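## Task

Carry the green tray onto the top of the two-door cabinet beside arm4, while the remaining three trays stay on the top of the two-door cabinet beside arm1; at the finish, every tray's contents must be standing inside that tray.

## Robot and tools

Robots: four identical i2rt Big YAM arms named arm1, arm2, arm3 and arm4. Each has six revolute joints, a two-finger gripper and a camera on its wrist. Four more cameras are fixed in the room: cam_arm1, cam_arm2, cam_arm3, cam_arm4. Wrist cameras are arm1_cam_wrist through arm4_cam_wrist. Full reach is roughly 1.0 m from the joint1 axis.

Frames: everything is given in one shared scene frame, origin on the floor, +z up, metres. Each arm's foot (base_link) faces along its own +x. Foot positions: arm1 at (-3.353, +0.955, +1.087), arm2 at (-0.696, +0.380, +0.896), arm3 at (+0.758, +2.478, +0.943), arm4 at (+0.739, -1.729, +0.955). The 'hand' point sits between the finger pads, about 1 cm behind the tips; the fingers point along the hand's +z and open and close along its y. Printed hand positions can be off, especially far out, and hand_target is where the hand would be at the joint targets currently held.

Tool move: one action for any subset of arms, plus an optional cameras list. Each arm is its own key (arm1..arm4) holding an object; an arm not named receives nothing new and keeps whatever it was doing. Inside an arm's object:
- joints: absolute targets by name. joint1_rad -2.879 to 2.879 (base yaw, positive counter-clockwise viewed from above, 0 points along the foot's +x); joint2_rad 0 to 3.141 (shoulder, 0 has the upper arm pointing back, increasing lifts it up then forward); joint3_rad 0 to 3.019 (elbow, 0 folded, increasing opens); joint4_rad -1.692 to 1.57 (hand pitch, positive tips fingers up); joint5_rad -1.57 to 1.57 (sideways swing, positive to the arm's right); joint6_rad -2.094 to 2.094 (roll, positive clockwise seen from behind); gripper_m 0 to 0.093 (fingertip gap in metres). Radians for joints.
- target: a single list of seven numbers [x, y, z, qw, qx, qy, qz], an absolute hand pose in the scene frame (metres, unit quaternion), same layout as the printed 'hand' line. The hand travels a straight line to it from its current hand_target. When target is present, joints may contain only gripper_m.
- speed: top speed of that straight path, 0.002 to 0.5 m/s (default 0.25); rotation capped at twice that value in rad/s. Only allowed alongside target.
- min_time_s: 0.1 to 8 s, a lower bound on how long that arm's joint moves take; used with joints.
All motions in a call begin together; hand paths in the same call finish together, paced by the slowest. A path lasts 0.5 to 10 s; one action never exceeds 15 s. Paths ignore obstacles and other arms; hands lag, drift and may overshoot speed, and often settle a centimetre or more off. Unknown keys make the call invalid; out-of-range values get it refused, and a refusal (or a stop) cancels the later move, wait and finished_scene calls of that same reply.

cameras (in move and wait): a list of camera names, ["all"] for every one, [] for none. Omitted means all for an empty move, none otherwise.

Tool wait: seconds from 0 to 10; nothing new is commanded, returns state. Tool zoom_image: camera name and region [x0, y0, x1, y1] in pixels of that camera's latest image, at most 504 by 504. Tool read_manual: only licence texts. Tool finished_scene: argument scene, the current scene's number; irreversible, and the goal must already hold without help from the robots.

Results: per-arm state with joint_positions, Joint velocities (rad/s, gripper in m/s; 'within noise' means still), joint torques (arm joints only, positive toward larger angles; numbers 3 and 4 wrap at ±28 N m), hand and hand_target. The 'move' line lists each arm sent a motion with 'done' or its worst status. Status words: off_target (stopped short, may still be pushing), time_out (joints keep pushing to a nearby target; on_its_own lists them; send the reported position to relax), not_followed / 'joint command not followed' / 'pose unreachable' (a safety check withheld the targets; the gripper part still runs). on_its_own lists uncommanded activity, with 'held at' giving a target, not a reading. An arm under 'as last shown' was not commanded; its lines repeat earlier values. 'pictures' names the images in order; frames can be slightly older than the state. MOTOR HOT appears near 85 °C; at 100 °C the arm drops everything and goes limp for 30 to 60 s or more (OVER-TEMPERATURE FAULT, keys read limit_stop_at_motor_heat; resend targets afterwards).

Gripping: on a rigid part at full force gripper_m reads up to about 0.005 m below its width (some grippers up to 0.002 m above). Closed on nothing it reads 0.000 to 0.003. Commanding about 0.005 m under the first-touch reading gives full force (50 to 64 N per pad, varying by gripper). To release, command well above the reading.

Things to avoid: any object knocked onto the floor or out of the work area fails the task; so do hard drops of parts from height and heavy blows to fixed or massive things. A firm press between two robots, including one gripper clamping another's fingers, fails and ends the scene; the collision check can react too late and lets fingers, gripper housings and wrist cameras touch. The arms keep pushing after contact, which heats motors; stretched arms and held loads heat them too. Loose objects may get a brief random shove. Keep tray contents upright and inside their trays throughout; release items only when still, and move smoothly. The scene keeps running while you compose replies.

Each tool is called after "Emit:" as name(argument=value, ...) on one line, values as JSON.

## Session

Emit:
move()

Scene clock: 0.00 s.
Joint torques (N m): no reading
Motor temperatures (°C): arm1=[38 29 29 24 25 31 27] | arm2=[35 34 22 33 25 27 24] | arm3=[26 23 35 27 28 33 27] | arm4=[30 27 31 32 24 26 26]
Heat: arm1: hottest joint1_rad 38 °C; arm2: hottest joint1_rad 35 °C; arm3: hottest joint3_rad 35 °C; arm4: hottest joint4_rad 32 °C.
Joint velocities: within noise
arm1.joint_positions: joint1_rad=+0.089 joint2_rad=+0.637 joint3_rad=+1.388 joint4_rad=-1.274 joint5_rad=-0.141 joint6_rad=-0.454 gripper_m=+0.09396
arm1.joint_status: not commanded
arm1.hand: x=-3.6097 y=+0.9366 z=+1.6320 quat_wxyz=(-0.046, +0.836, +0.227, -0.496) (m; scene frame)
arm1.hand_target: x=-3.6070 y=+0.9368 z=+1.6424 quat_wxyz=(-0.049, +0.831, +0.227, -0.506) (m; scene frame)
arm1.hand_status: not commanded
arm2.joint_positions: joint1_rad=+0.436 joint2_rad=+0.623 joint3_rad=+1.436 joint4_rad=-1.296 joint5_rad=+0.205 joint6_rad=+0.282 gripper_m=+0.09396
arm2.joint_status: not commanded
arm2.hand: x=-0.9158 y=+0.3145 z=+1.4689 quat_wxyz=(-0.111, -0.850, -0.022, +0.515) (m; scene frame)
arm2.hand_target: x=-0.9126 y=+0.3162 z=+1.4786 quat_wxyz=(-0.115, -0.844, -0.020, +0.524) (m; scene frame)
arm2.hand_status: not commanded
arm3.joint_positions: joint1_rad=-0.331 joint2_rad=+0.647 joint3_rad=+1.368 joint4_rad=-1.341 joint5_rad=+0.187 joint6_rad=+0.489 gripper_m=+0.09396
arm3.joint_status: not commanded
arm3.hand: x=+1.0113 y=+2.4730 z=+1.4646 quat_wxyz=(-0.457, -0.206, -0.864, -0.057) (m; scene frame)
arm3.hand_target: x=+1.0095 y=+2.4728 z=+1.4774 quat_wxyz=(-0.469, -0.206, -0.857, -0.062) (m; scene frame)
arm3.hand_status: not commanded
arm4.joint_positions: joint1_rad=+0.452 joint2_rad=+0.634 joint3_rad=+1.441 joint4_rad=-1.163 joint5_rad=-0.104 joint6_rad=+0.711 gripper_m=+0.09396
arm4.joint_status: not commanded
arm4.hand: x=+0.9835 y=-1.7359 z=+1.5579 quat_wxyz=(-0.538, -0.297, -0.760, -0.210) (m; scene frame)
arm4.hand_target: x=+0.9797 y=-1.7355 z=+1.5685 quat_wxyz=(-0.547, -0.294, -0.754, -0.213) (m; scene frame)
arm4.hand_status: not commanded
pictures: arm1_cam_wrist, arm2_cam_wrist, arm3_cam_wrist, arm4_cam_wrist, cam_arm1, cam_arm2, cam_arm3, cam_arm4

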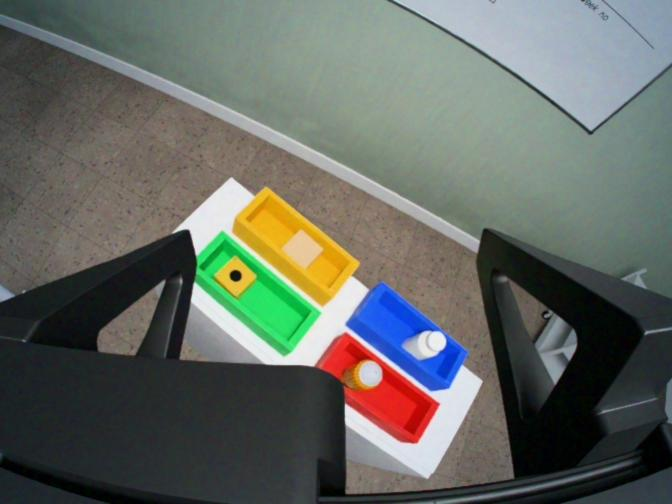

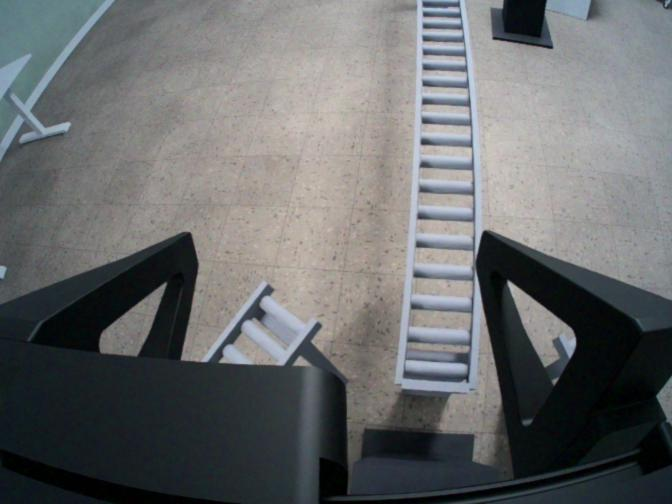

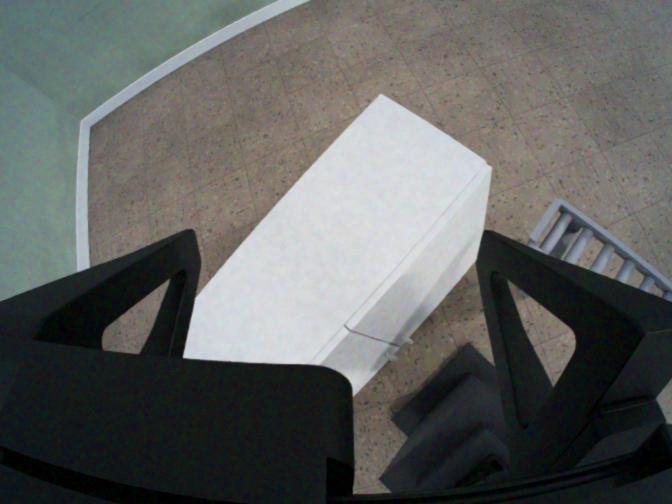

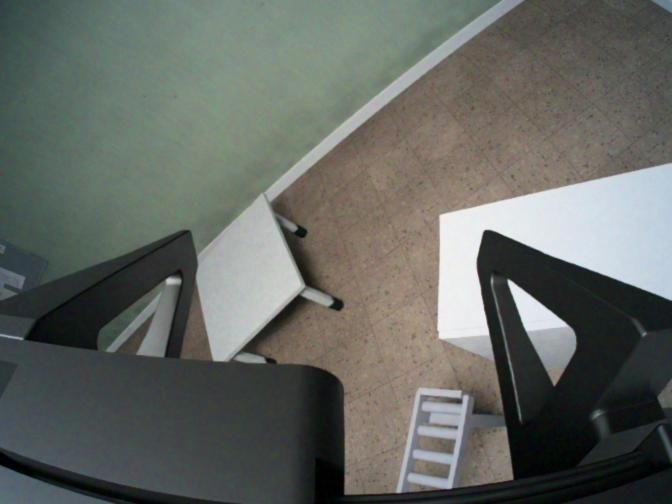

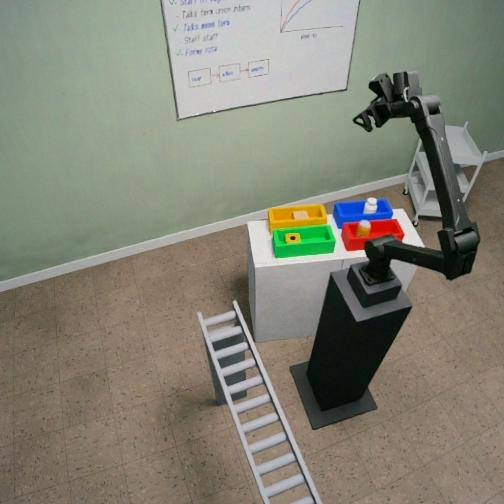

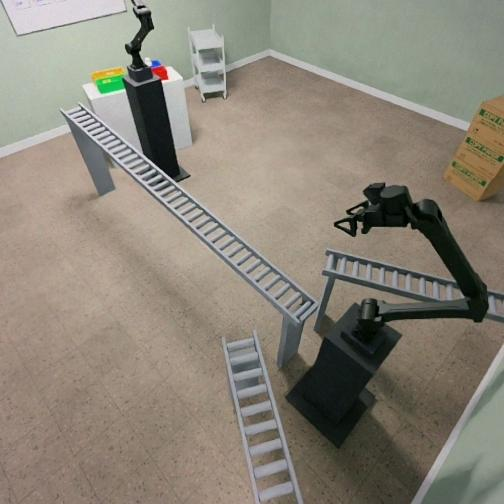

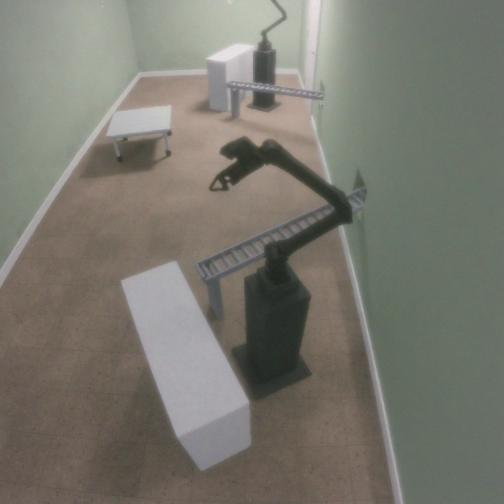

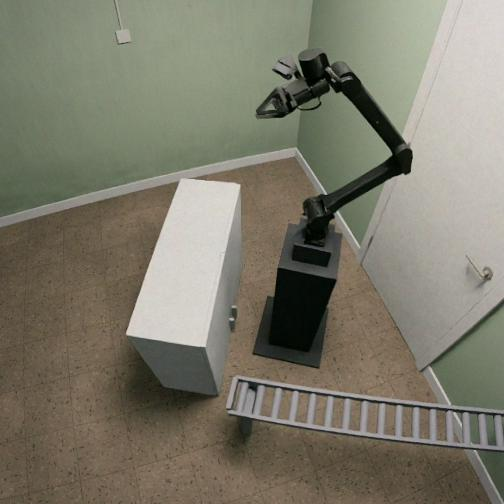

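Emit:
zoom_image(camera="arm1_cam_wrist", region=[160, 160, 500, 490])

Emit:
zoom_image(camera="cam_arm1", region=[190, 180, 440, 430])

Emit:
zoom_image(camera="cam_arm1", region=[180, 290, 380, 504])

Emit:
zoom_image(camera="cam_arm2", region=[40, 60, 320, 340])

Emit:
zoom_image(camera="cam_arm2", region=[200, 220, 504, 504])

Emit:
zoom_image(camera="cam_arm4", region=[110, 170, 504, 504])

Scaled by 1.482 from the camera's 672x504 image, which has a finer 960x720 frame.

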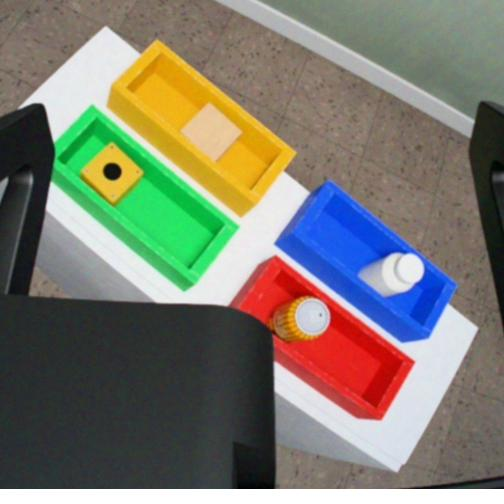

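Scaled by 2.016 from the camera's 504x504 image, which has a finer 720x720 frame.

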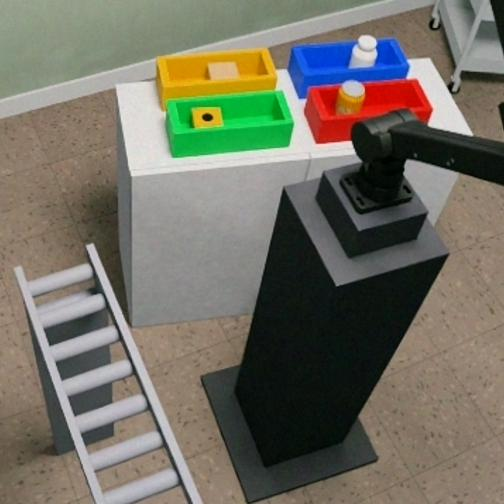

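Scaled by 2.355 from the camera's 504x504 image, which has a finer 720x720 frame.

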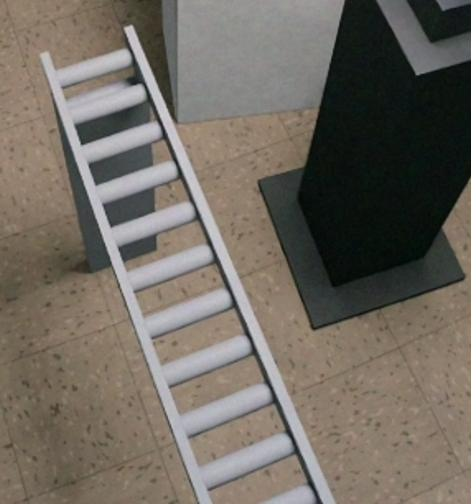

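Scaled by 1.800 from the camera's 504x504 image, which has a finer 720x720 frame.

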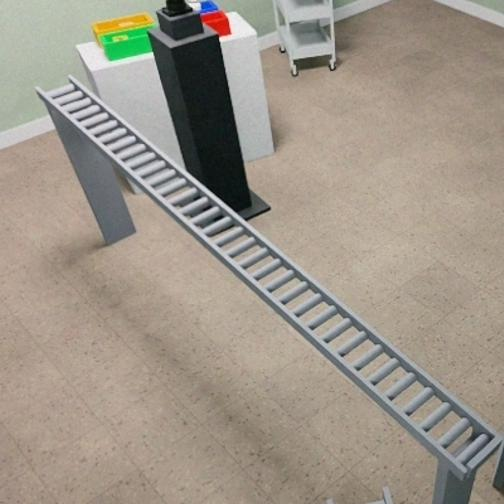

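Scaled by 1.658 from the camera's 504x504 image, which has a finer 720x720 frame.

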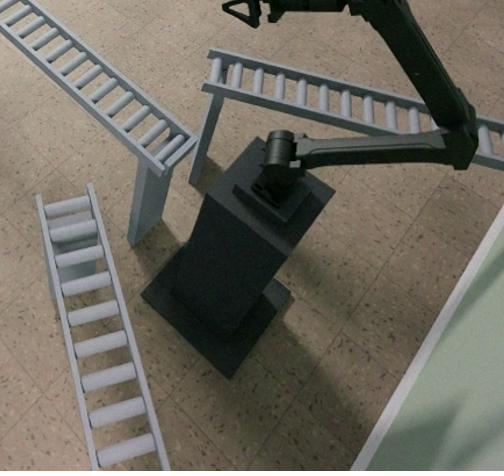

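Scaled by 1.279 from the camera's 504x504 image, which has a finer 720x720 frame.

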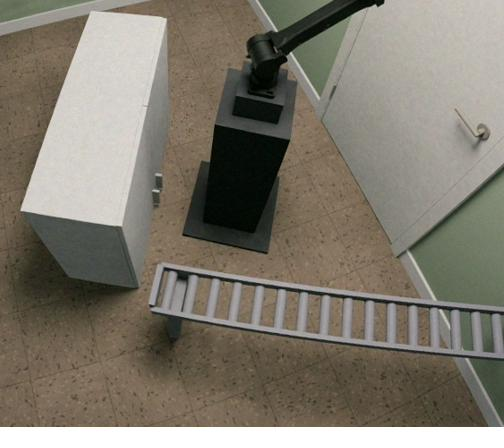

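Emit:
zoom_image(camera="cam_arm1", region=[240, 190, 430, 290])

Emit:
zoom_image(camera="arm1_cam_wrist", region=[170, 210, 340, 370])

Emit:
zoom_image(camera="cam_arm2", region=[240, 240, 360, 360])

Emit:
zoom_image(camera="cam_arm4", region=[210, 350, 360, 470])

Scaled by 2.653 from the camera's 504x504 image, which has a finer 720x720 frame.

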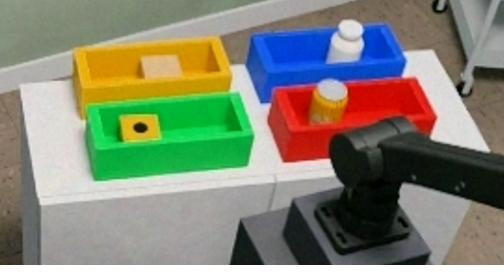

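Scaled by 2.965 from the camera's 672x504 image, which has a finer 960x720 frame.

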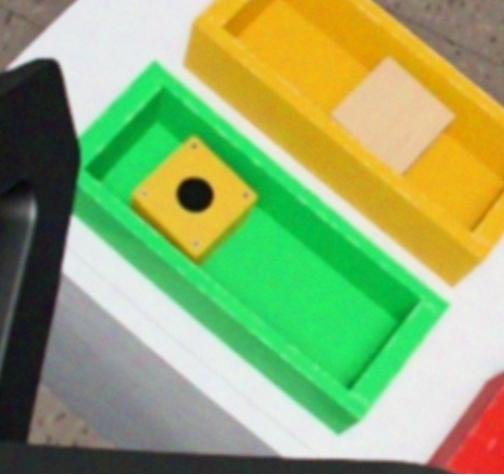

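Scaled by 4.200 from the camera's 504x504 image, which has a finer 720x720 frame.

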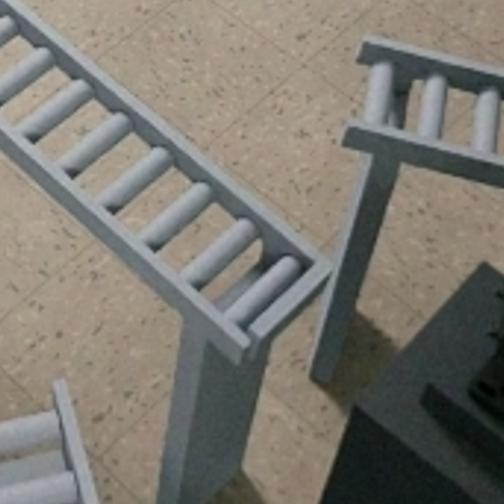

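Scaled by 3.360 from the camera's 504x504 image, which has a finer 720x720 frame.

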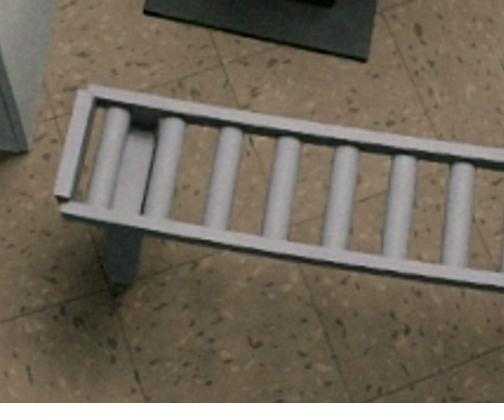

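Emit:
zoom_image(camera="arm2_cam_wrist", region=[200, 260, 500, 420])

Emit:
zoom_image(camera="arm4_cam_wrist", region=[380, 160, 672, 500])

Scaled by 1.680 from the camera's 672x504 image, which has a finer 960x720 frame.

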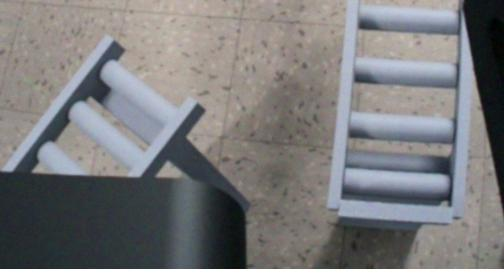

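Scaled by 1.482 from the camera's 672x504 image, which has a finer 960x720 frame.

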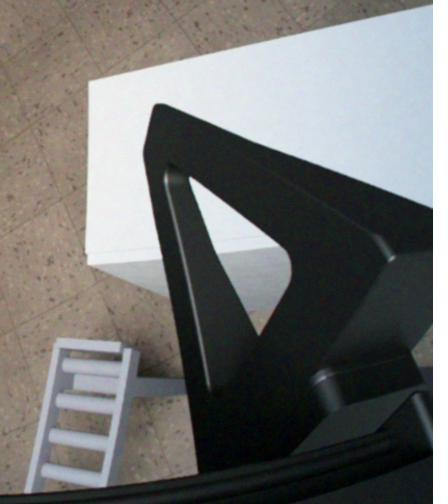

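Emit:
move(arm1={"joints": {"joint1_rad": 0.395, "joint2_rad": 1.942, "joint3_rad": 1.2345, "joint4_rad": -0.8636, "joint5_rad": 0.0, "joint6_rad": -1.0}, "min_time_s": 2.5}, arm2={"joints": {"joint1_rad": 0.87, "joint2_rad": 2.122, "joint3_rad": 2.082, "joint4_rad": -1.531, "joint5_rad": 0.0, "joint6_rad": 0.0}, "min_time_s": 2.5}, arm4={"joints": {"joint1_rad": 1.5, "joint2_rad": 2.122, "joint3_rad": 2.082, "joint4_rad": -1.531, "joint5_rad": 0.0, "joint6_rad": 0.0}, "min_time_s": 2.5}, cameras=["arm1_cam_wrist", "arm2_cam_wrist", "arm4_cam_wrist"])

Scene clock: 23.23 s.
Joint torques (N m): arm1=[0.03 -17.03 6.89 0.8 -0.09 -0.15] | arm2=[0.67 -24.06 14.74 -0.01 0.06 -0.13] | arm3=[1.85 -0.32 10.8 2.06 0.08 -0.06] | arm4=[-0.62 -27.52 13.2 0.2 0.11 -0.07]
Motor temperatures (°C): arm1=[38 29 31 24 25 30 26] | arm2=[35 34 27 33 25 27 24] | arm3=[26 23 37 27 28 33 27] | arm4=[30 27 34 31 24 26 26]
Heat: arm1: hottest joint1_rad 38 °C; arm2: hottest joint1_rad 35 °C; arm3: hottest joint3_rad 37 °C; arm4: hottest joint3_rad 34 °C.
move: arm1 done; arm2 done; arm4 done
Joint velocities: within noise
arm1.joint_positions: joint1_rad=+0.387 joint2_rad=+1.932 joint3_rad=+1.240 joint4_rad=-0.878 joint5_rad=-0.002 joint6_rad=-0.988 gripper_m=+0.09397
arm1.joint_status: all done
arm1.hand: x=-3.8426 y=+0.8026 z=+1.0519 quat_wxyz=(+0.009, +0.799, +0.601, +0.001) (m; scene frame)
arm1.hand_target: x=-3.8407 y=+0.7992 z=+1.0453 quat_wxyz=(+0.008, +0.793, +0.609, +0.002) (m; scene frame)
arm1.hand_status: not commanded
arm2.joint_positions: joint1_rad=+0.870 joint2_rad=+2.121 joint3_rad=+2.037 joint4_rad=-1.521 joint5_rad=+0.001 joint6_rad=+0.007 gripper_m=+0.09396
arm2.joint_status: all done
arm2.hand: x=-1.1008 y=-0.1258 z=+1.0426 quat_wxyz=(+0.005, -0.902, -0.431, -0.009) (m; scene frame)
arm2.hand_target: x=-1.1064 y=-0.1335 z=+1.0589 quat_wxyz=(-0.003, -0.901, -0.434, +0.006) (m; scene frame)
arm2.hand_status: not commanded
arm3: as last shown
arm4.joint_positions: joint1_rad=+1.503 joint2_rad=+2.129 joint3_rad=+2.035 joint4_rad=-1.524 joint5_rad=-0.002 joint6_rad=+0.012 gripper_m=+0.09398
arm4.joint_status: all done
arm4.hand: x=+1.1185 y=-1.2036 z=+1.0896 quat_wxyz=(+0.016, +0.448, -0.894, +0.015) (m; scene frame)
arm4.hand_target: x=+1.1266 y=-1.1962 z=+1.1120 quat_wxyz=(-0.005, +0.452, -0.892, +0.006) (m; scene frame)
arm4.hand_status: not commanded
pictures: arm1_cam_wrist, arm2_cam_wrist, arm4_cam_wrist
camera_calibration:
arm1_cam_wrist: T_world_to_cam=[[-0.95925, 0.282465, -0.00734329, -3.90628], [0.222433, 0.770897, 0.596859, -0.388361], [0.174253, 0.570904, -0.802312, 1.18091], [0, 0, 0, 1]] pos_world=[-3.86649, 0.728586, 1.15057]
arm2_cam_wrist: T_world_to_cam=[[-0.782294, 0.622878, 0.00616633, -0.790728], [0.501766, 0.624258, 0.598776, 0.0103958], [0.369115, 0.471513, -0.800893, 1.4234], [0, 0, 0, 1]] pos_world=[-1.1492, -0.185114, 1.13864]
arm4_cam_wrist: T_world_to_cam=[[0.799751, -0.600321, 0.00368751, -1.62021], [-0.477228, -0.632015, 0.610583, -0.886432], [-0.364215, -0.490074, -0.791944, 0.805145], [0, 0, 0, 1]] pos_world=[1.16598, -1.13831, 1.18484]

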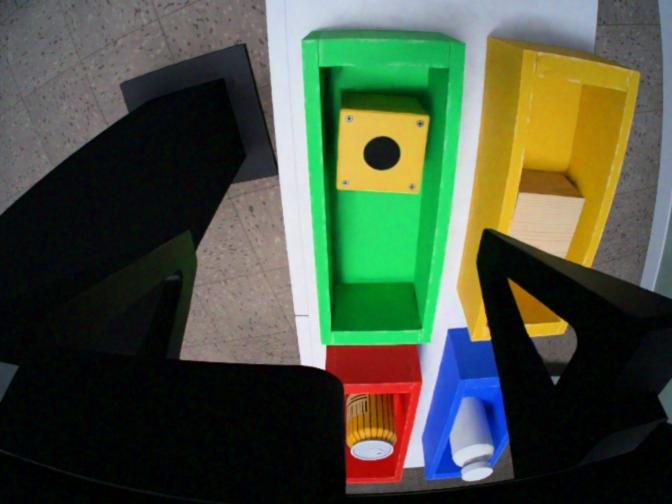

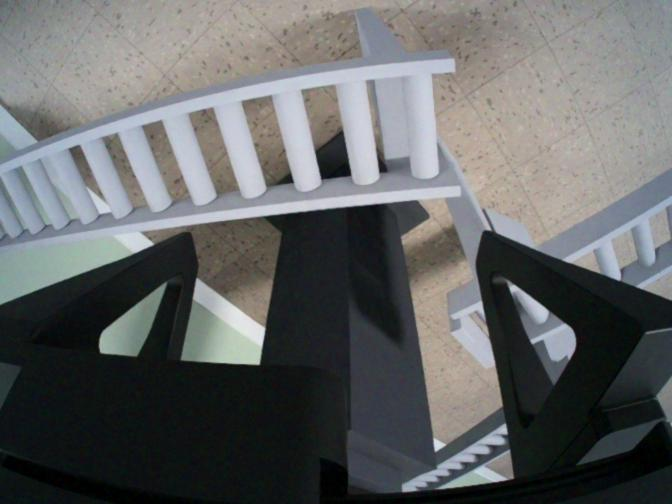

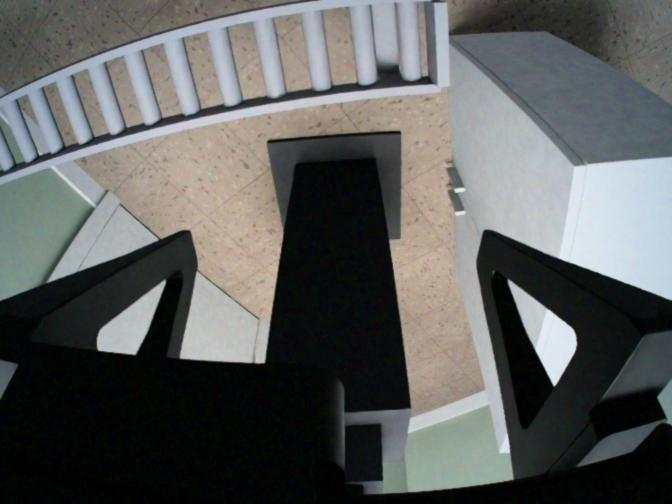

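Emit:
zoom_image(camera="arm1_cam_wrist", region=[270, 0, 500, 200])

Emit:
zoom_image(camera="arm1_cam_wrist", region=[270, 180, 500, 380])

Emit:
zoom_image(camera="arm2_cam_wrist", region=[240, 20, 500, 240])

Emit:
zoom_image(camera="arm4_cam_wrist", region=[250, 0, 510, 200])

Scaled by 2.191 from the camera's 672x504 image, which has a finer 960x720 frame.

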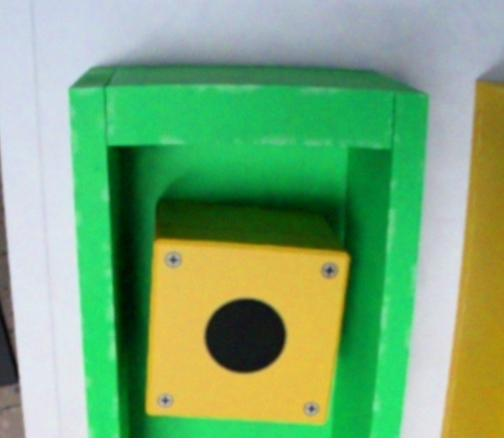

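Scaled by 2.191 from the camera's 672x504 image, which has a finer 960x720 frame.

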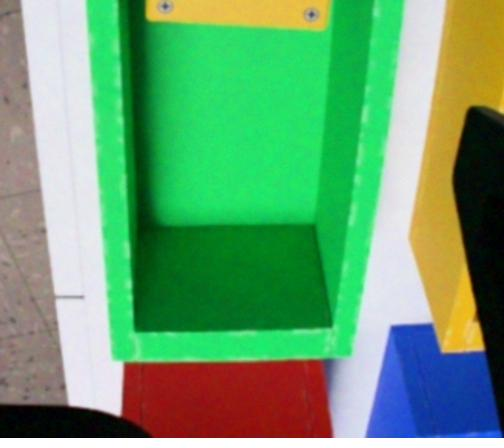

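Scaled by 1.938 from the camera's 672x504 image, which has a finer 960x720 frame.

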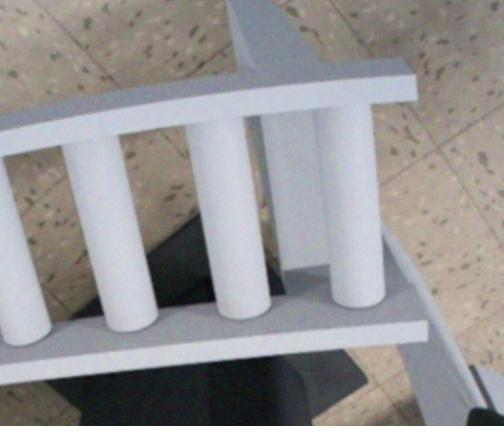

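Scaled by 1.938 from the camera's 672x504 image, which has a finer 960x720 frame.

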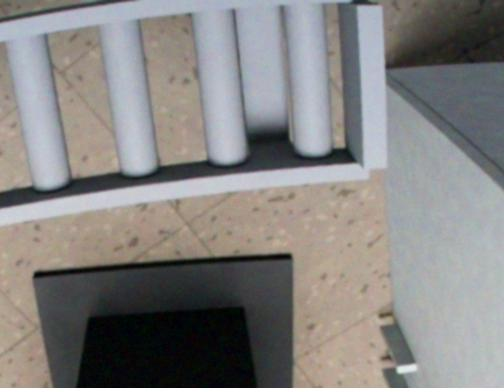

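Emit:
move(arm1={"joints": {"joint1_rad": 0.170, "joint2_rad": 1.975, "joint3_rad": 0.975, "joint4_rad": -0.575, "joint5_rad": 0.0, "joint6_rad": -1.25, "gripper_m": 0.06}, "min_time_s": 2.0}, arm2={"joints": {"joint1_rad": 0.87, "joint2_rad": 2.218, "joint3_rad": 1.87, "joint4_rad": -1.2, "joint5_rad": 0.0, "joint6_rad": 0.0}, "min_time_s": 2.0}, arm4={"joints": {"joint1_rad": 1.5, "joint2_rad": 2.408, "joint3_rad": 2.2, "joint4_rad": -1.335, "joint5_rad": 0.0, "joint6_rad": 0.0}, "min_time_s": 2.0}, cameras=["arm1_cam_wrist", "arm2_cam_wrist", "arm4_cam_wrist"])

Scene clock: 33.90 s.
Joint torques (N m): arm1=[-0.73 -13.39 4.44 0.79 -0.08 -0.12] | arm2=[0.5 -22.71 10.33 0.99 0.05 -0.14] | arm3=[1.61 -0.09 10.74 2.1 0.08 -0.08] | arm4=[-0.97 -28.51 13.11 1.06 0.11 -0.06]
Motor temperatures (°C): arm1=[38 29 31 24 25 30 26] | arm2=[35 37 29 33 25 27 24] | arm3=[26 23 38 27 28 33 27] | arm4=[30 29 35 31 24 26 26]
Heat: arm1: hottest joint1_rad 38 °C; arm2: hottest joint2_rad 37 °C; arm3: hottest joint3_rad 38 °C; arm4: hottest joint3_rad 35 °C.
move: arm1 done; arm2 done; arm4 done
Joint velocities: within noise
arm1.joint_positions: joint1_rad=+0.180 joint2_rad=+1.949 joint3_rad=+0.987 joint4_rad=-0.589 joint5_rad=-0.002 joint6_rad=-1.238 gripper_m=+0.06009
arm1.joint_status: all done
arm1.hand: x=-3.7976 y=+0.9121 z=+0.9781 quat_wxyz=(+0.003, +0.786, +0.618, -0.007) (m; scene frame)
arm1.hand_target: x=-3.7886 y=+0.9175 z=+0.9647 quat_wxyz=(+0.009, +0.786, +0.619, +0.003) (m; scene frame)
arm1.hand_status: not commanded
arm2.joint_positions: joint1_rad=+0.870 joint2_rad=+2.194 joint3_rad=+1.873 joint4_rad=-1.212 joint5_rad=+0.001 joint6_rad=+0.007 gripper_m=+0.09396
arm2.joint_status: all done
arm2.hand: x=-1.1141 y=-0.1426 z=+0.9348 quat_wxyz=(-0.011, -0.902, -0.431, +0.023) (m; scene frame)
arm2.hand_target: x=-1.1137 y=-0.1424 z=+0.9185 quat_wxyz=(-0.008, -0.901, -0.434, +0.017) (m; scene frame)
arm2.hand_status: not commanded
arm3: as last shown
arm4.joint_positions: joint1_rad=+1.503 joint2_rad=+2.392 joint3_rad=+2.152 joint4_rad=-1.345 joint5_rad=-0.002 joint6_rad=+0.011 gripper_m=+0.09398
arm4.joint_status: all done
arm4.hand: x=+1.1579 y=-1.1526 z=+0.9578 quat_wxyz=(+0.002, +0.449, -0.894, +0.008) (m; scene frame)
arm4.hand_target: x=+1.1698 y=-1.1409 z=+0.9647 quat_wxyz=(-0.018, +0.452, -0.892, -0.001) (m; scene frame)
arm4.hand_status: not commanded
pictures: arm1_cam_wrist, arm2_cam_wrist, arm4_cam_wrist
camera_calibration:
arm1_cam_wrist: T_world_to_cam=[[-0.970335, 0.241501, 0.0112916, -3.91759], [0.201193, 0.780721, 0.591604, -0.523214], [0.134057, 0.576326, -0.806149, 0.897517], [0, 0, 0, 1]] pos_world=[-3.81643, 0.837322, 1.0773]
arm2_cam_wrist: T_world_to_cam=[[-0.782002, 0.623244, 0.00625473, -0.789685], [0.527277, 0.656172, 0.539831, 0.1802], [0.332342, 0.425447, -0.84175, 1.34061], [0, 0, 0, 1]] pos_world=[-1.15809, -0.196433, 1.03612]
arm4_cam_wrist: T_world_to_cam=[[0.800403, -0.599454, 0.0032849, -1.62002], [-0.487881, -0.648225, 0.584617, -0.736358], [-0.348321, -0.469531, -0.811303, 0.763902], [0, 0, 0, 1]] pos_world=[1.2035, -1.08978, 1.05556]

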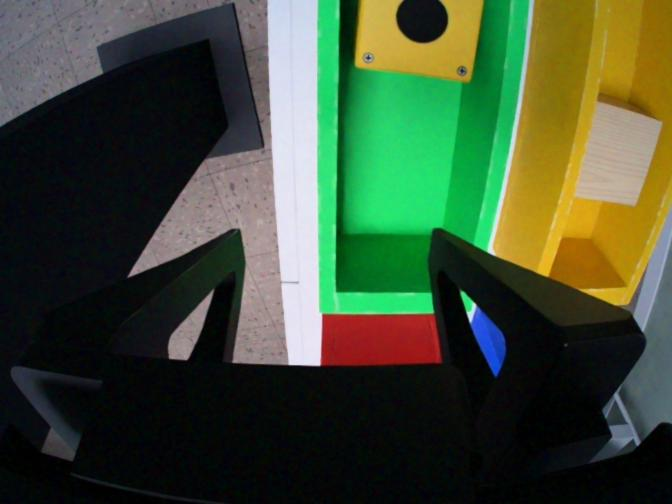

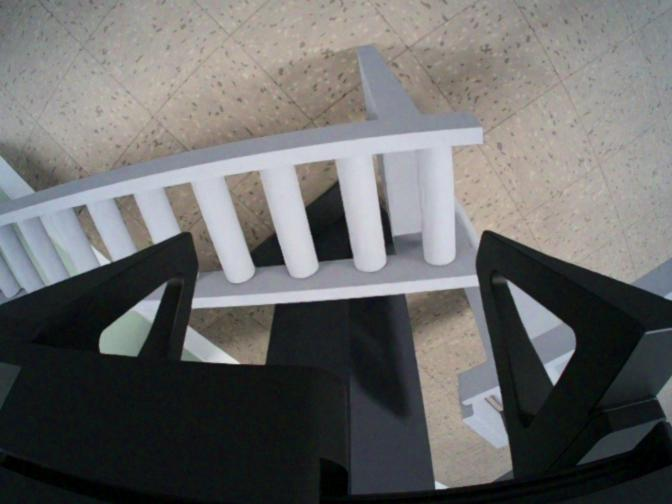

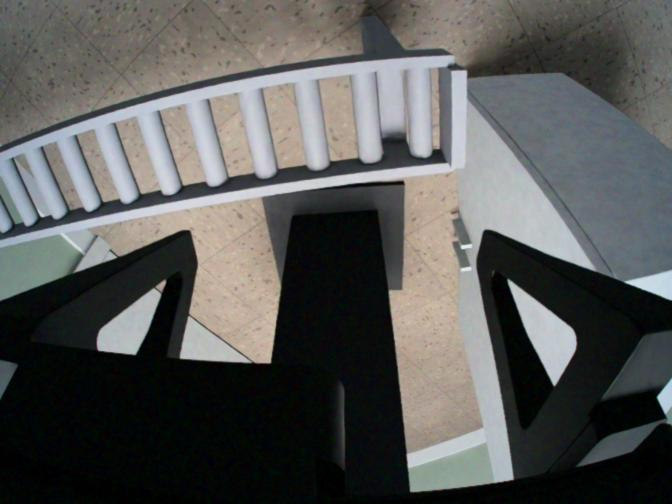

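Emit:
zoom_image(camera="arm1_cam_wrist", region=[260, 180, 500, 380])

Emit:
zoom_image(camera="arm2_cam_wrist", region=[300, 80, 520, 320])

Emit:
zoom_image(camera="arm4_cam_wrist", region=[290, 20, 510, 220])

Scaled by 2.100 from the camera's 672x504 image, which has a finer 960x720 frame.

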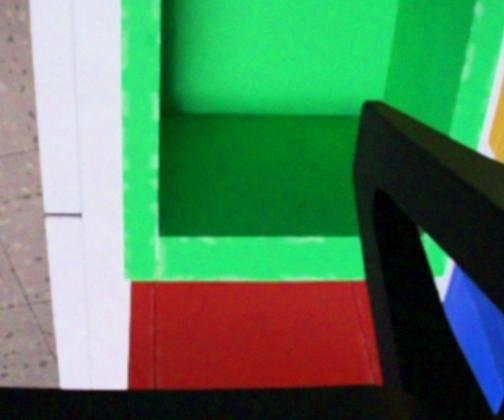

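Scaled by 2.100 from the camera's 672x504 image, which has a finer 960x720 frame.

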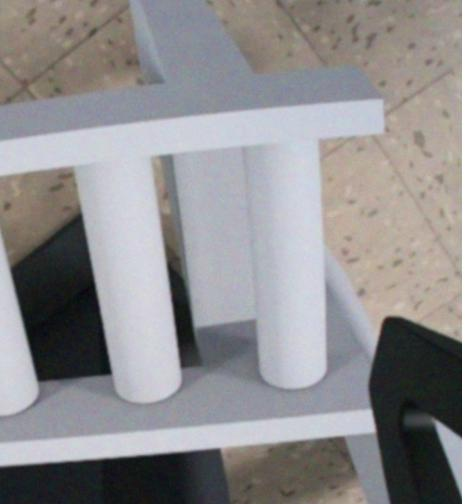

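Scaled by 2.291 from the camera's 672x504 image, which has a finer 960x720 frame.

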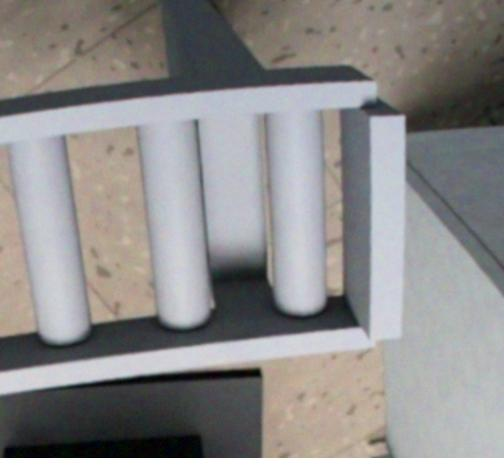

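Emit:
move(arm1={"target": [-3.790, 0.908, 0.850, 0.0, 0.7934, 0.6088, 0.0], "speed": 0.08}, arm4={"joints": {"joint1_rad": 0.09, "joint2_rad": 2.122, "joint3_rad": 2.1, "joint4_rad": -1.531, "joint5_rad": 0.0, "joint6_rad": 0.0}, "min_time_s": 2.5}, cameras=["arm1_cam_wrist", "arm4_cam_wrist"])

Scene clock: 47.30 s.
Joint torques (N m): arm1=[0.44 -14.97 4.78 0.68 -0.08 0.09] | arm2=[0.56 -22.59 10.35 0.98 0.06 -0.14] | arm3=[1.73 -0.21 10.69 2.03 0.07 -0.05] | arm4=[-0.03 -27.58 8.85 0.36 0 -0.05]
Motor temperatures (°C): arm1=[38 29 31 24 25 29 26] | arm2=[35 37 30 33 25 27 24] | arm3=[26 23 39 27 28 32 26] | arm4=[30 30 35 31 24 26 26]
Heat: arm1: hottest joint1_rad 38 °C; arm2: hottest joint2_rad 37 °C; arm3: hottest joint3_rad 39 °C; arm4: hottest joint3_rad 35 °C.
move: arm1 off_target; arm4 done
Joint velocities: within noise
arm1.joint_positions: joint1_rad=+0.180 joint2_rad=+2.241 joint3_rad=+1.000 joint4_rad=-0.330 joint5_rad=+0.009 joint6_rad=-1.214 gripper_m=+0.06009
arm1.joint_status: not commanded
arm1.hand: x=-3.7821 y=+0.9138 z=+0.8578 quat_wxyz=(+0.004, +0.794, +0.608, +0.004) (m; scene frame)
arm1.hand_target: x=-3.7897 y=+0.9079 z=+0.8503 quat_wxyz=(+0.000, +0.793, +0.609, +0.000) (m; scene frame)
arm1.hand_status: off_target (0.012 m and 0.7 deg from the pose sent, 0.128 m and 1.6 deg at the start)
arm2, arm3: as last shown
arm4.joint_positions: joint1_rad=+0.092 joint2_rad=+2.128 joint3_rad=+2.106 joint4_rad=-1.522 joint5_rad=+0.000 joint6_rad=+0.010 gripper_m=+0.09398
arm4.joint_status: all done
arm4.hand: x=+1.3319 y=-2.0308 z=+1.1242 quat_wxyz=(-0.020, -0.238, -0.971, +0.004) (m; scene frame)
arm4.hand_target: x=+1.3278 y=-2.0302 z=+1.1259 quat_wxyz=(-0.016, -0.234, -0.972, +0.003) (m; scene frame)
arm4.hand_status: not commanded
pictures: arm1_cam_wrist, arm4_cam_wrist
camera_calibration:
arm1_cam_wrist: T_world_to_cam=[[-0.964298, 0.264787, -0.00423649, -3.88664], [0.208299, 0.768264, 0.605295, -0.42998], [0.163529, 0.582802, -0.79599, 0.894295], [0, 0, 0, 1]] pos_world=[-3.80455, 0.838274, 0.955649]
arm4_cam_wrist: T_world_to_cam=[[-0.463679, -0.885926, -0.0116469, -1.16761], [-0.747152, 0.383914, 0.542563, 1.17065], [-0.476199, 0.260277, -0.839935, 2.23178], [0, 0, 0, 1]] pos_world=[1.39603, -2.06472, 1.2258]

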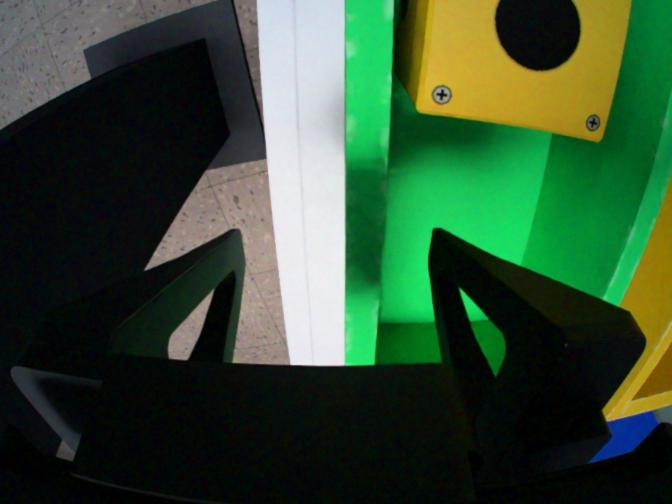

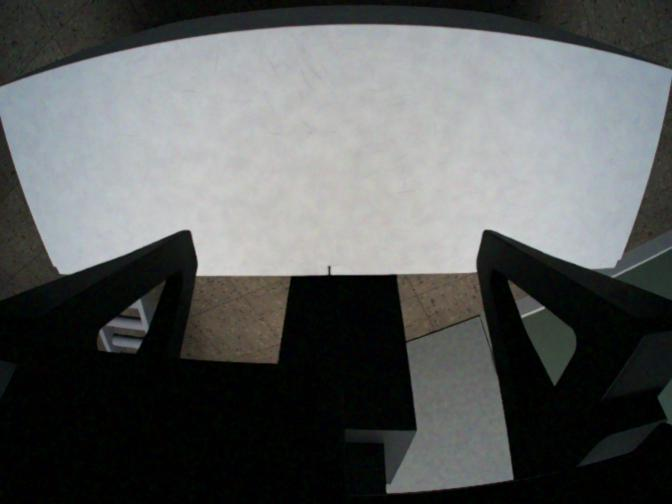

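Emit:
zoom_image(camera="arm1_cam_wrist", region=[230, 150, 450, 370])

Emit:
zoom_image(camera="arm1_cam_wrist", region=[330, 0, 672, 200])

Scaled by 2.291 from the camera's 672x504 image, which has a finer 960x720 frame.

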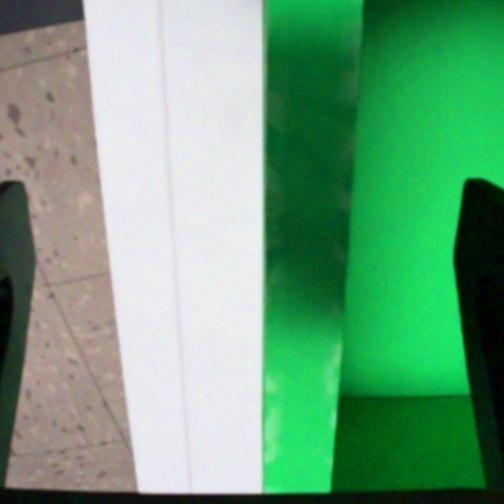

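Scaled by 1.474 from the camera's 672x504 image, which has a finer 960x720 frame.

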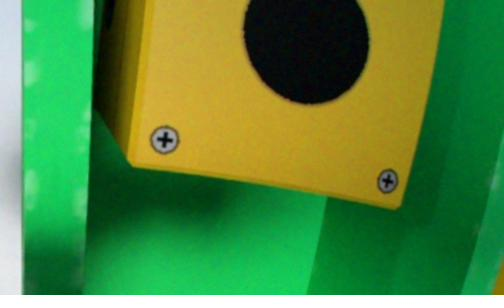

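Emit:
move(arm1={"target": [-3.800, 0.902, 0.832, 0.0, 0.7934, 0.6088, 0.0], "speed": 0.06}, cameras=["arm1_cam_wrist"])

Scene clock: 51.53 s.
Joint torques (N m): arm1=[0.62 -15.15 4.92 0.65 -0.04 0.07] | arm2=[0.5 -22.65 10.35 0.99 0.07 -0.13] | arm3=[1.73 -0.44 10.78 2.13 0.07 -0.03] | arm4=[-0.44 -27.52 8.87 0.4 0 -0.04]
Motor temperatures (°C): arm1=[38 30 31 24 25 29 26] | arm2=[35 38 30 33 25 27 24] | arm3=[26 23 39 27 28 32 26] | arm4=[30 31 35 31 24 26 26]
Heat: arm1: hottest joint1_rad 38 °C; arm2: hottest joint2_rad 38 °C; arm3: hottest joint3_rad 39 °C; arm4: hottest joint3_rad 35 °C.
move: arm1 off_target
Joint velocities: within noise
arm1.joint_positions: joint1_rad=+0.191 joint2_rad=+2.294 joint3_rad=+1.047 joint4_rad=-0.323 joint5_rad=+0.010 joint6_rad=-1.203 gripper_m=+0.06009
arm1.joint_status: not commanded
arm1.hand: x=-3.7926 y=+0.9077 z=+0.8416 quat_wxyz=(+0.004, +0.793, +0.609, +0.003) (m; scene frame)
arm1.hand_target: x=-3.7996 y=+0.9020 z=+0.8324 quat_wxyz=(+0.000, +0.793, +0.609, +0.000) (m; scene frame)
arm1.hand_status: off_target (0.013 m and 0.6 deg from the pose sent, 0.034 m and 0.7 deg at the start)
arm2, arm3, arm4: as last shown
pictures: arm1_cam_wrist
camera_calibration:
arm1_cam_wrist: T_world_to_cam=[[-0.964503, 0.26406, -0.00254149, -3.89679], [0.208742, 0.768272, 0.605132, -0.411509], [0.161744, 0.583121, -0.796121, 0.879688], [0, 0, 0, 1]] pos_world=[-3.81485, 0.832173, 0.939451]

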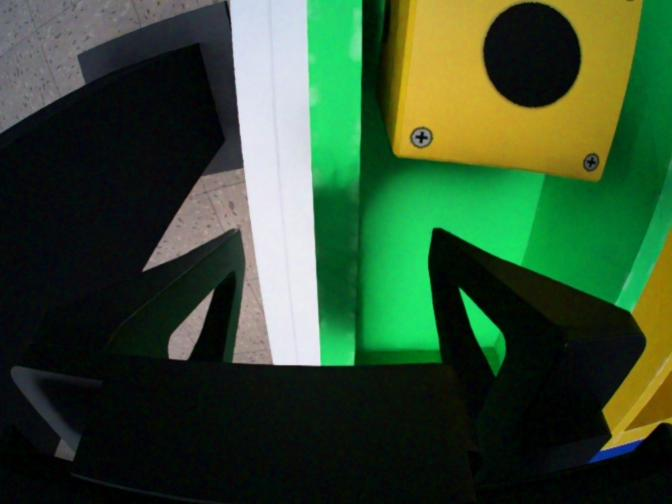

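Emit:
move(arm1={"target": [-3.800, 0.902, 0.820, 0.0, 0.7934, 0.6088, 0.0], "speed": 0.06}, cameras=["arm1_cam_wrist"])

Scene clock: 53.37 s.
Joint torques (N m): arm1=[0.15 -15.15 4.56 0.66 -0.03 0.06] | arm2=[0.38 -22.65 10.29 0.96 0.06 -0.14] | arm3=[1.67 -0.09 10.73 2.02 0.06 -0.06] | arm4=[-0.38 -27.52 8.87 0.4 0 -0.04]
Motor temperatures (°C): arm1=[38 30 31 24 25 29 26] | arm2=[35 38 30 33 25 27 24] | arm3=[26 23 39 27 28 32 26] | arm4=[30 31 35 31 24 26 26]
Heat: arm1: hottest joint1_rad 38 °C; arm2: hottest joint2_rad 38 °C; arm3: hottest joint3_rad 39 °C; arm4: hottest joint3_rad 35 °C.
move: arm1 off_target
Joint velocities: within noise
arm1.joint_positions: joint1_rad=+0.191 joint2_rad=+2.325 joint3_rad=+1.060 joint4_rad=-0.304 joint5_rad=+0.010 joint6_rad=-1.203 gripper_m=+0.06009
arm1.joint_status: not commanded
arm1.hand: x=-3.7935 y=+0.9075 z=+0.8299 quat_wxyz=(+0.004, +0.793, +0.609, +0.003) (m; scene frame)
arm1.hand_target: x=-3.7997 y=+0.9020 z=+0.8203 quat_wxyz=(+0.000, +0.793, +0.609, +0.000) (m; scene frame)
arm1.hand_status: off_target (0.013 m and 0.5 deg from the pose sent, 0.023 m and 0.6 deg at the start)
arm2, arm3, arm4: as last shown
pictures: arm1_cam_wrist
camera_calibration:
arm1_cam_wrist: T_world_to_cam=[[-0.964487, 0.264123, -0.00181112, -3.89821], [0.20927, 0.76833, 0.604877, -0.401964], [0.161154, 0.583017, -0.796317, 0.868717], [0, 0, 0, 1]] pos_world=[-3.81565, 0.831973, 0.927853]

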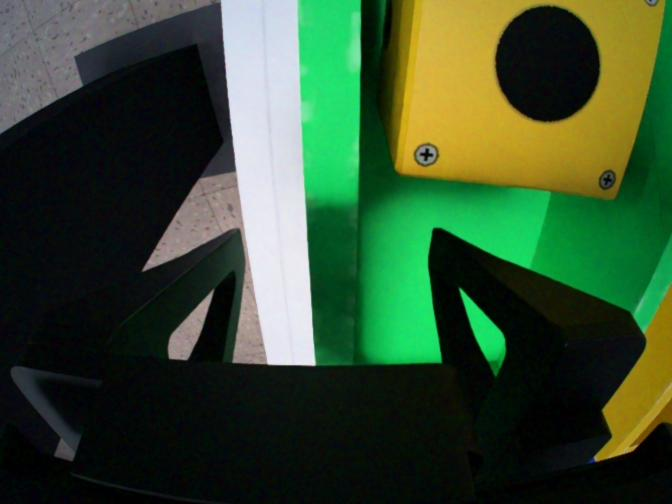

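Emit:
move(arm1={"joints": {"gripper_m": 0.002}}, cameras=["arm1_cam_wrist"])

Scene clock: 54.43 s.
Joint torques (N m): arm1=[0.32 -15.15 4.59 0.79 -0.1 0.08] | arm2=[0.32 -22.71 10.32 1.02 0.07 -0.14] | arm3=[1.67 -0.26 10.69 2.06 0.07 -0.07] | arm4=[-0.38 -27.52 8.85 0.38 0.01 -0.05]
Motor temperatures (°C): arm1=[38 30 31 24 25 29 26] | arm2=[35 38 30 33 24 27 24] | arm3=[26 23 39 27 28 32 26] | arm4=[30 32 35 31 24 26 26]
Heat: arm1: hottest joint1_rad 38 °C; arm2: hottest joint2_rad 38 °C; arm3: hottest joint3_rad 39 °C; arm4: hottest joint3_rad 35 °C.
move: arm1 off_target
Joint velocities: within noise
arm1.joint_positions: joint1_rad=+0.193 joint2_rad=+2.325 joint3_rad=+1.060 joint4_rad=-0.303 joint5_rad=+0.011 joint6_rad=-1.203 gripper_m=+0.01063
arm1.joint_status: gripper_m off_target (ended at +0.01066, target +0.00200)
arm1.hand: x=-3.7941 y=+0.9071 z=+0.8299 quat_wxyz=(+0.003, +0.793, +0.609, +0.003) (m; scene frame)
arm1.hand_target: x=-3.7995 y=+0.9021 z=+0.8203 quat_wxyz=(+0.000, +0.793, +0.609, +0.000) (m; scene frame)
arm1.hand_status: not commanded
arm2, arm3, arm4: as last shown
pictures: arm1_cam_wrist
camera_calibration:
arm1_cam_wrist: T_world_to_cam=[[-0.96479, 0.26302, 0.000392605, -3.90065], [0.209624, 0.768025, 0.605141, -0.400158], [0.158862, 0.583916, -0.796119, 0.859383], [0, 0, 0, 1]] pos_world=[-3.81595, 0.831472, 0.927854]

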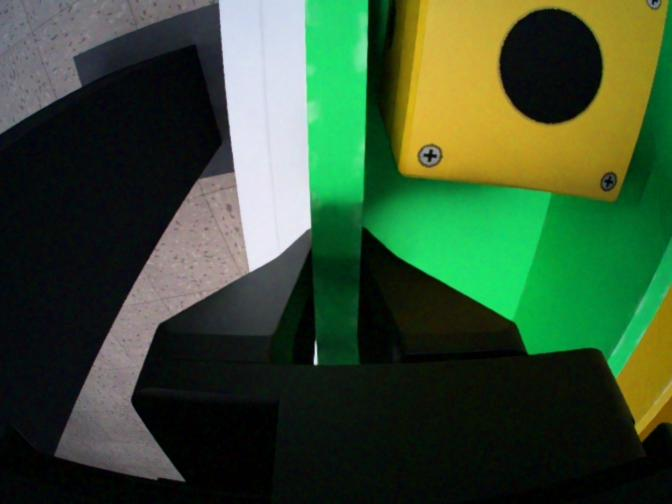

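Emit:
move(arm1={"target": [-3.7995, 0.9021, 0.860, 0.0, 0.7934, 0.6088, 0.0], "speed": 0.05}, cameras=["arm1_cam_wrist", "cam_arm1"])

Scene clock: 56.10 s.
Joint torques (N m): arm1=[0.15 -21.42 2.78 0.06 -0.18 0.08] | arm2=[0.44 -22.65 10.33 0.95 0.06 -0.15] | arm3=[1.85 -0.26 10.74 2.03 0.08 -0.05] | arm4=[-0.32 -27.63 8.87 0.35 0 -0.05]
Motor temperatures (°C): arm1=[38 30 31 24 25 29 26] | arm2=[35 38 30 33 24 27 23] | arm3=[26 23 39 27 28 32 26] | arm4=[30 32 35 31 24 26 26]
Heat: arm1: hottest joint1_rad 38 °C; arm2: hottest joint2_rad 38 °C; arm3: hottest joint3_rad 39 °C; arm4: hottest joint3_rad 35 °C.
move: arm1 off_target
Joint velocities: within noise
arm1.joint_positions: joint1_rad=+0.193 joint2_rad=+2.297 joint3_rad=+1.045 joint4_rad=-0.349 joint5_rad=+0.013 joint6_rad=-1.201 gripper_m=+0.01063
arm1.joint_status: not commanded
arm1.hand: x=-3.7842 y=+0.9087 z=+0.8400 quat_wxyz=(+0.010, +0.793, +0.608, +0.017) (m; scene frame)
arm1.hand_target: x=-3.7992 y=+0.9022 z=+0.8595 quat_wxyz=(+0.000, +0.793, +0.609, +0.000) (m; scene frame)
arm1.hand_status: off_target (0.026 m and 2.3 deg from the pose sent, 0.031 m and 0.4 deg at the start)
arm2, arm3, arm4: as last shown
pictures: arm1_cam_wrist, cam_arm1
camera_calibration:
arm1_cam_wrist: T_world_to_cam=[[-0.963828, 0.264869, -0.0296531, -3.86434], [0.191017, 0.764076, 0.616198, -0.485607], [0.185869, 0.588245, -0.787033, 0.955556], [0, 0, 0, 1]] pos_world=[-3.80941, 0.832483, 0.936694]

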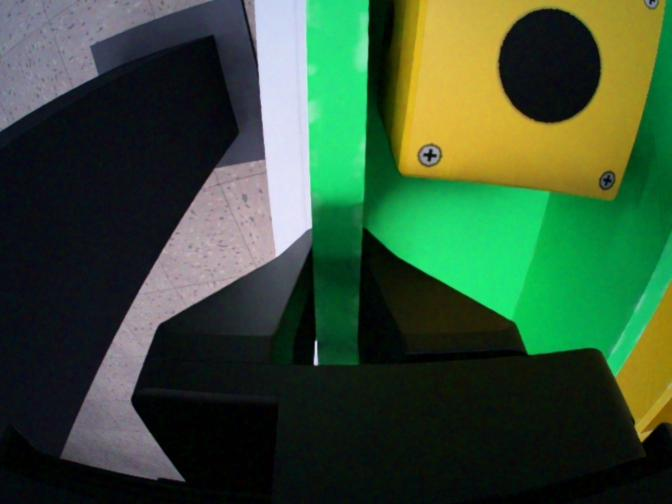

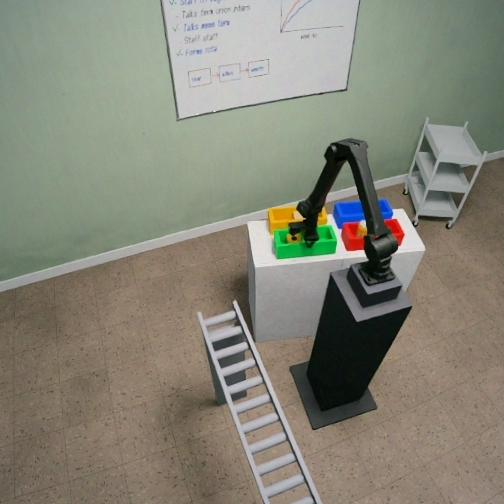

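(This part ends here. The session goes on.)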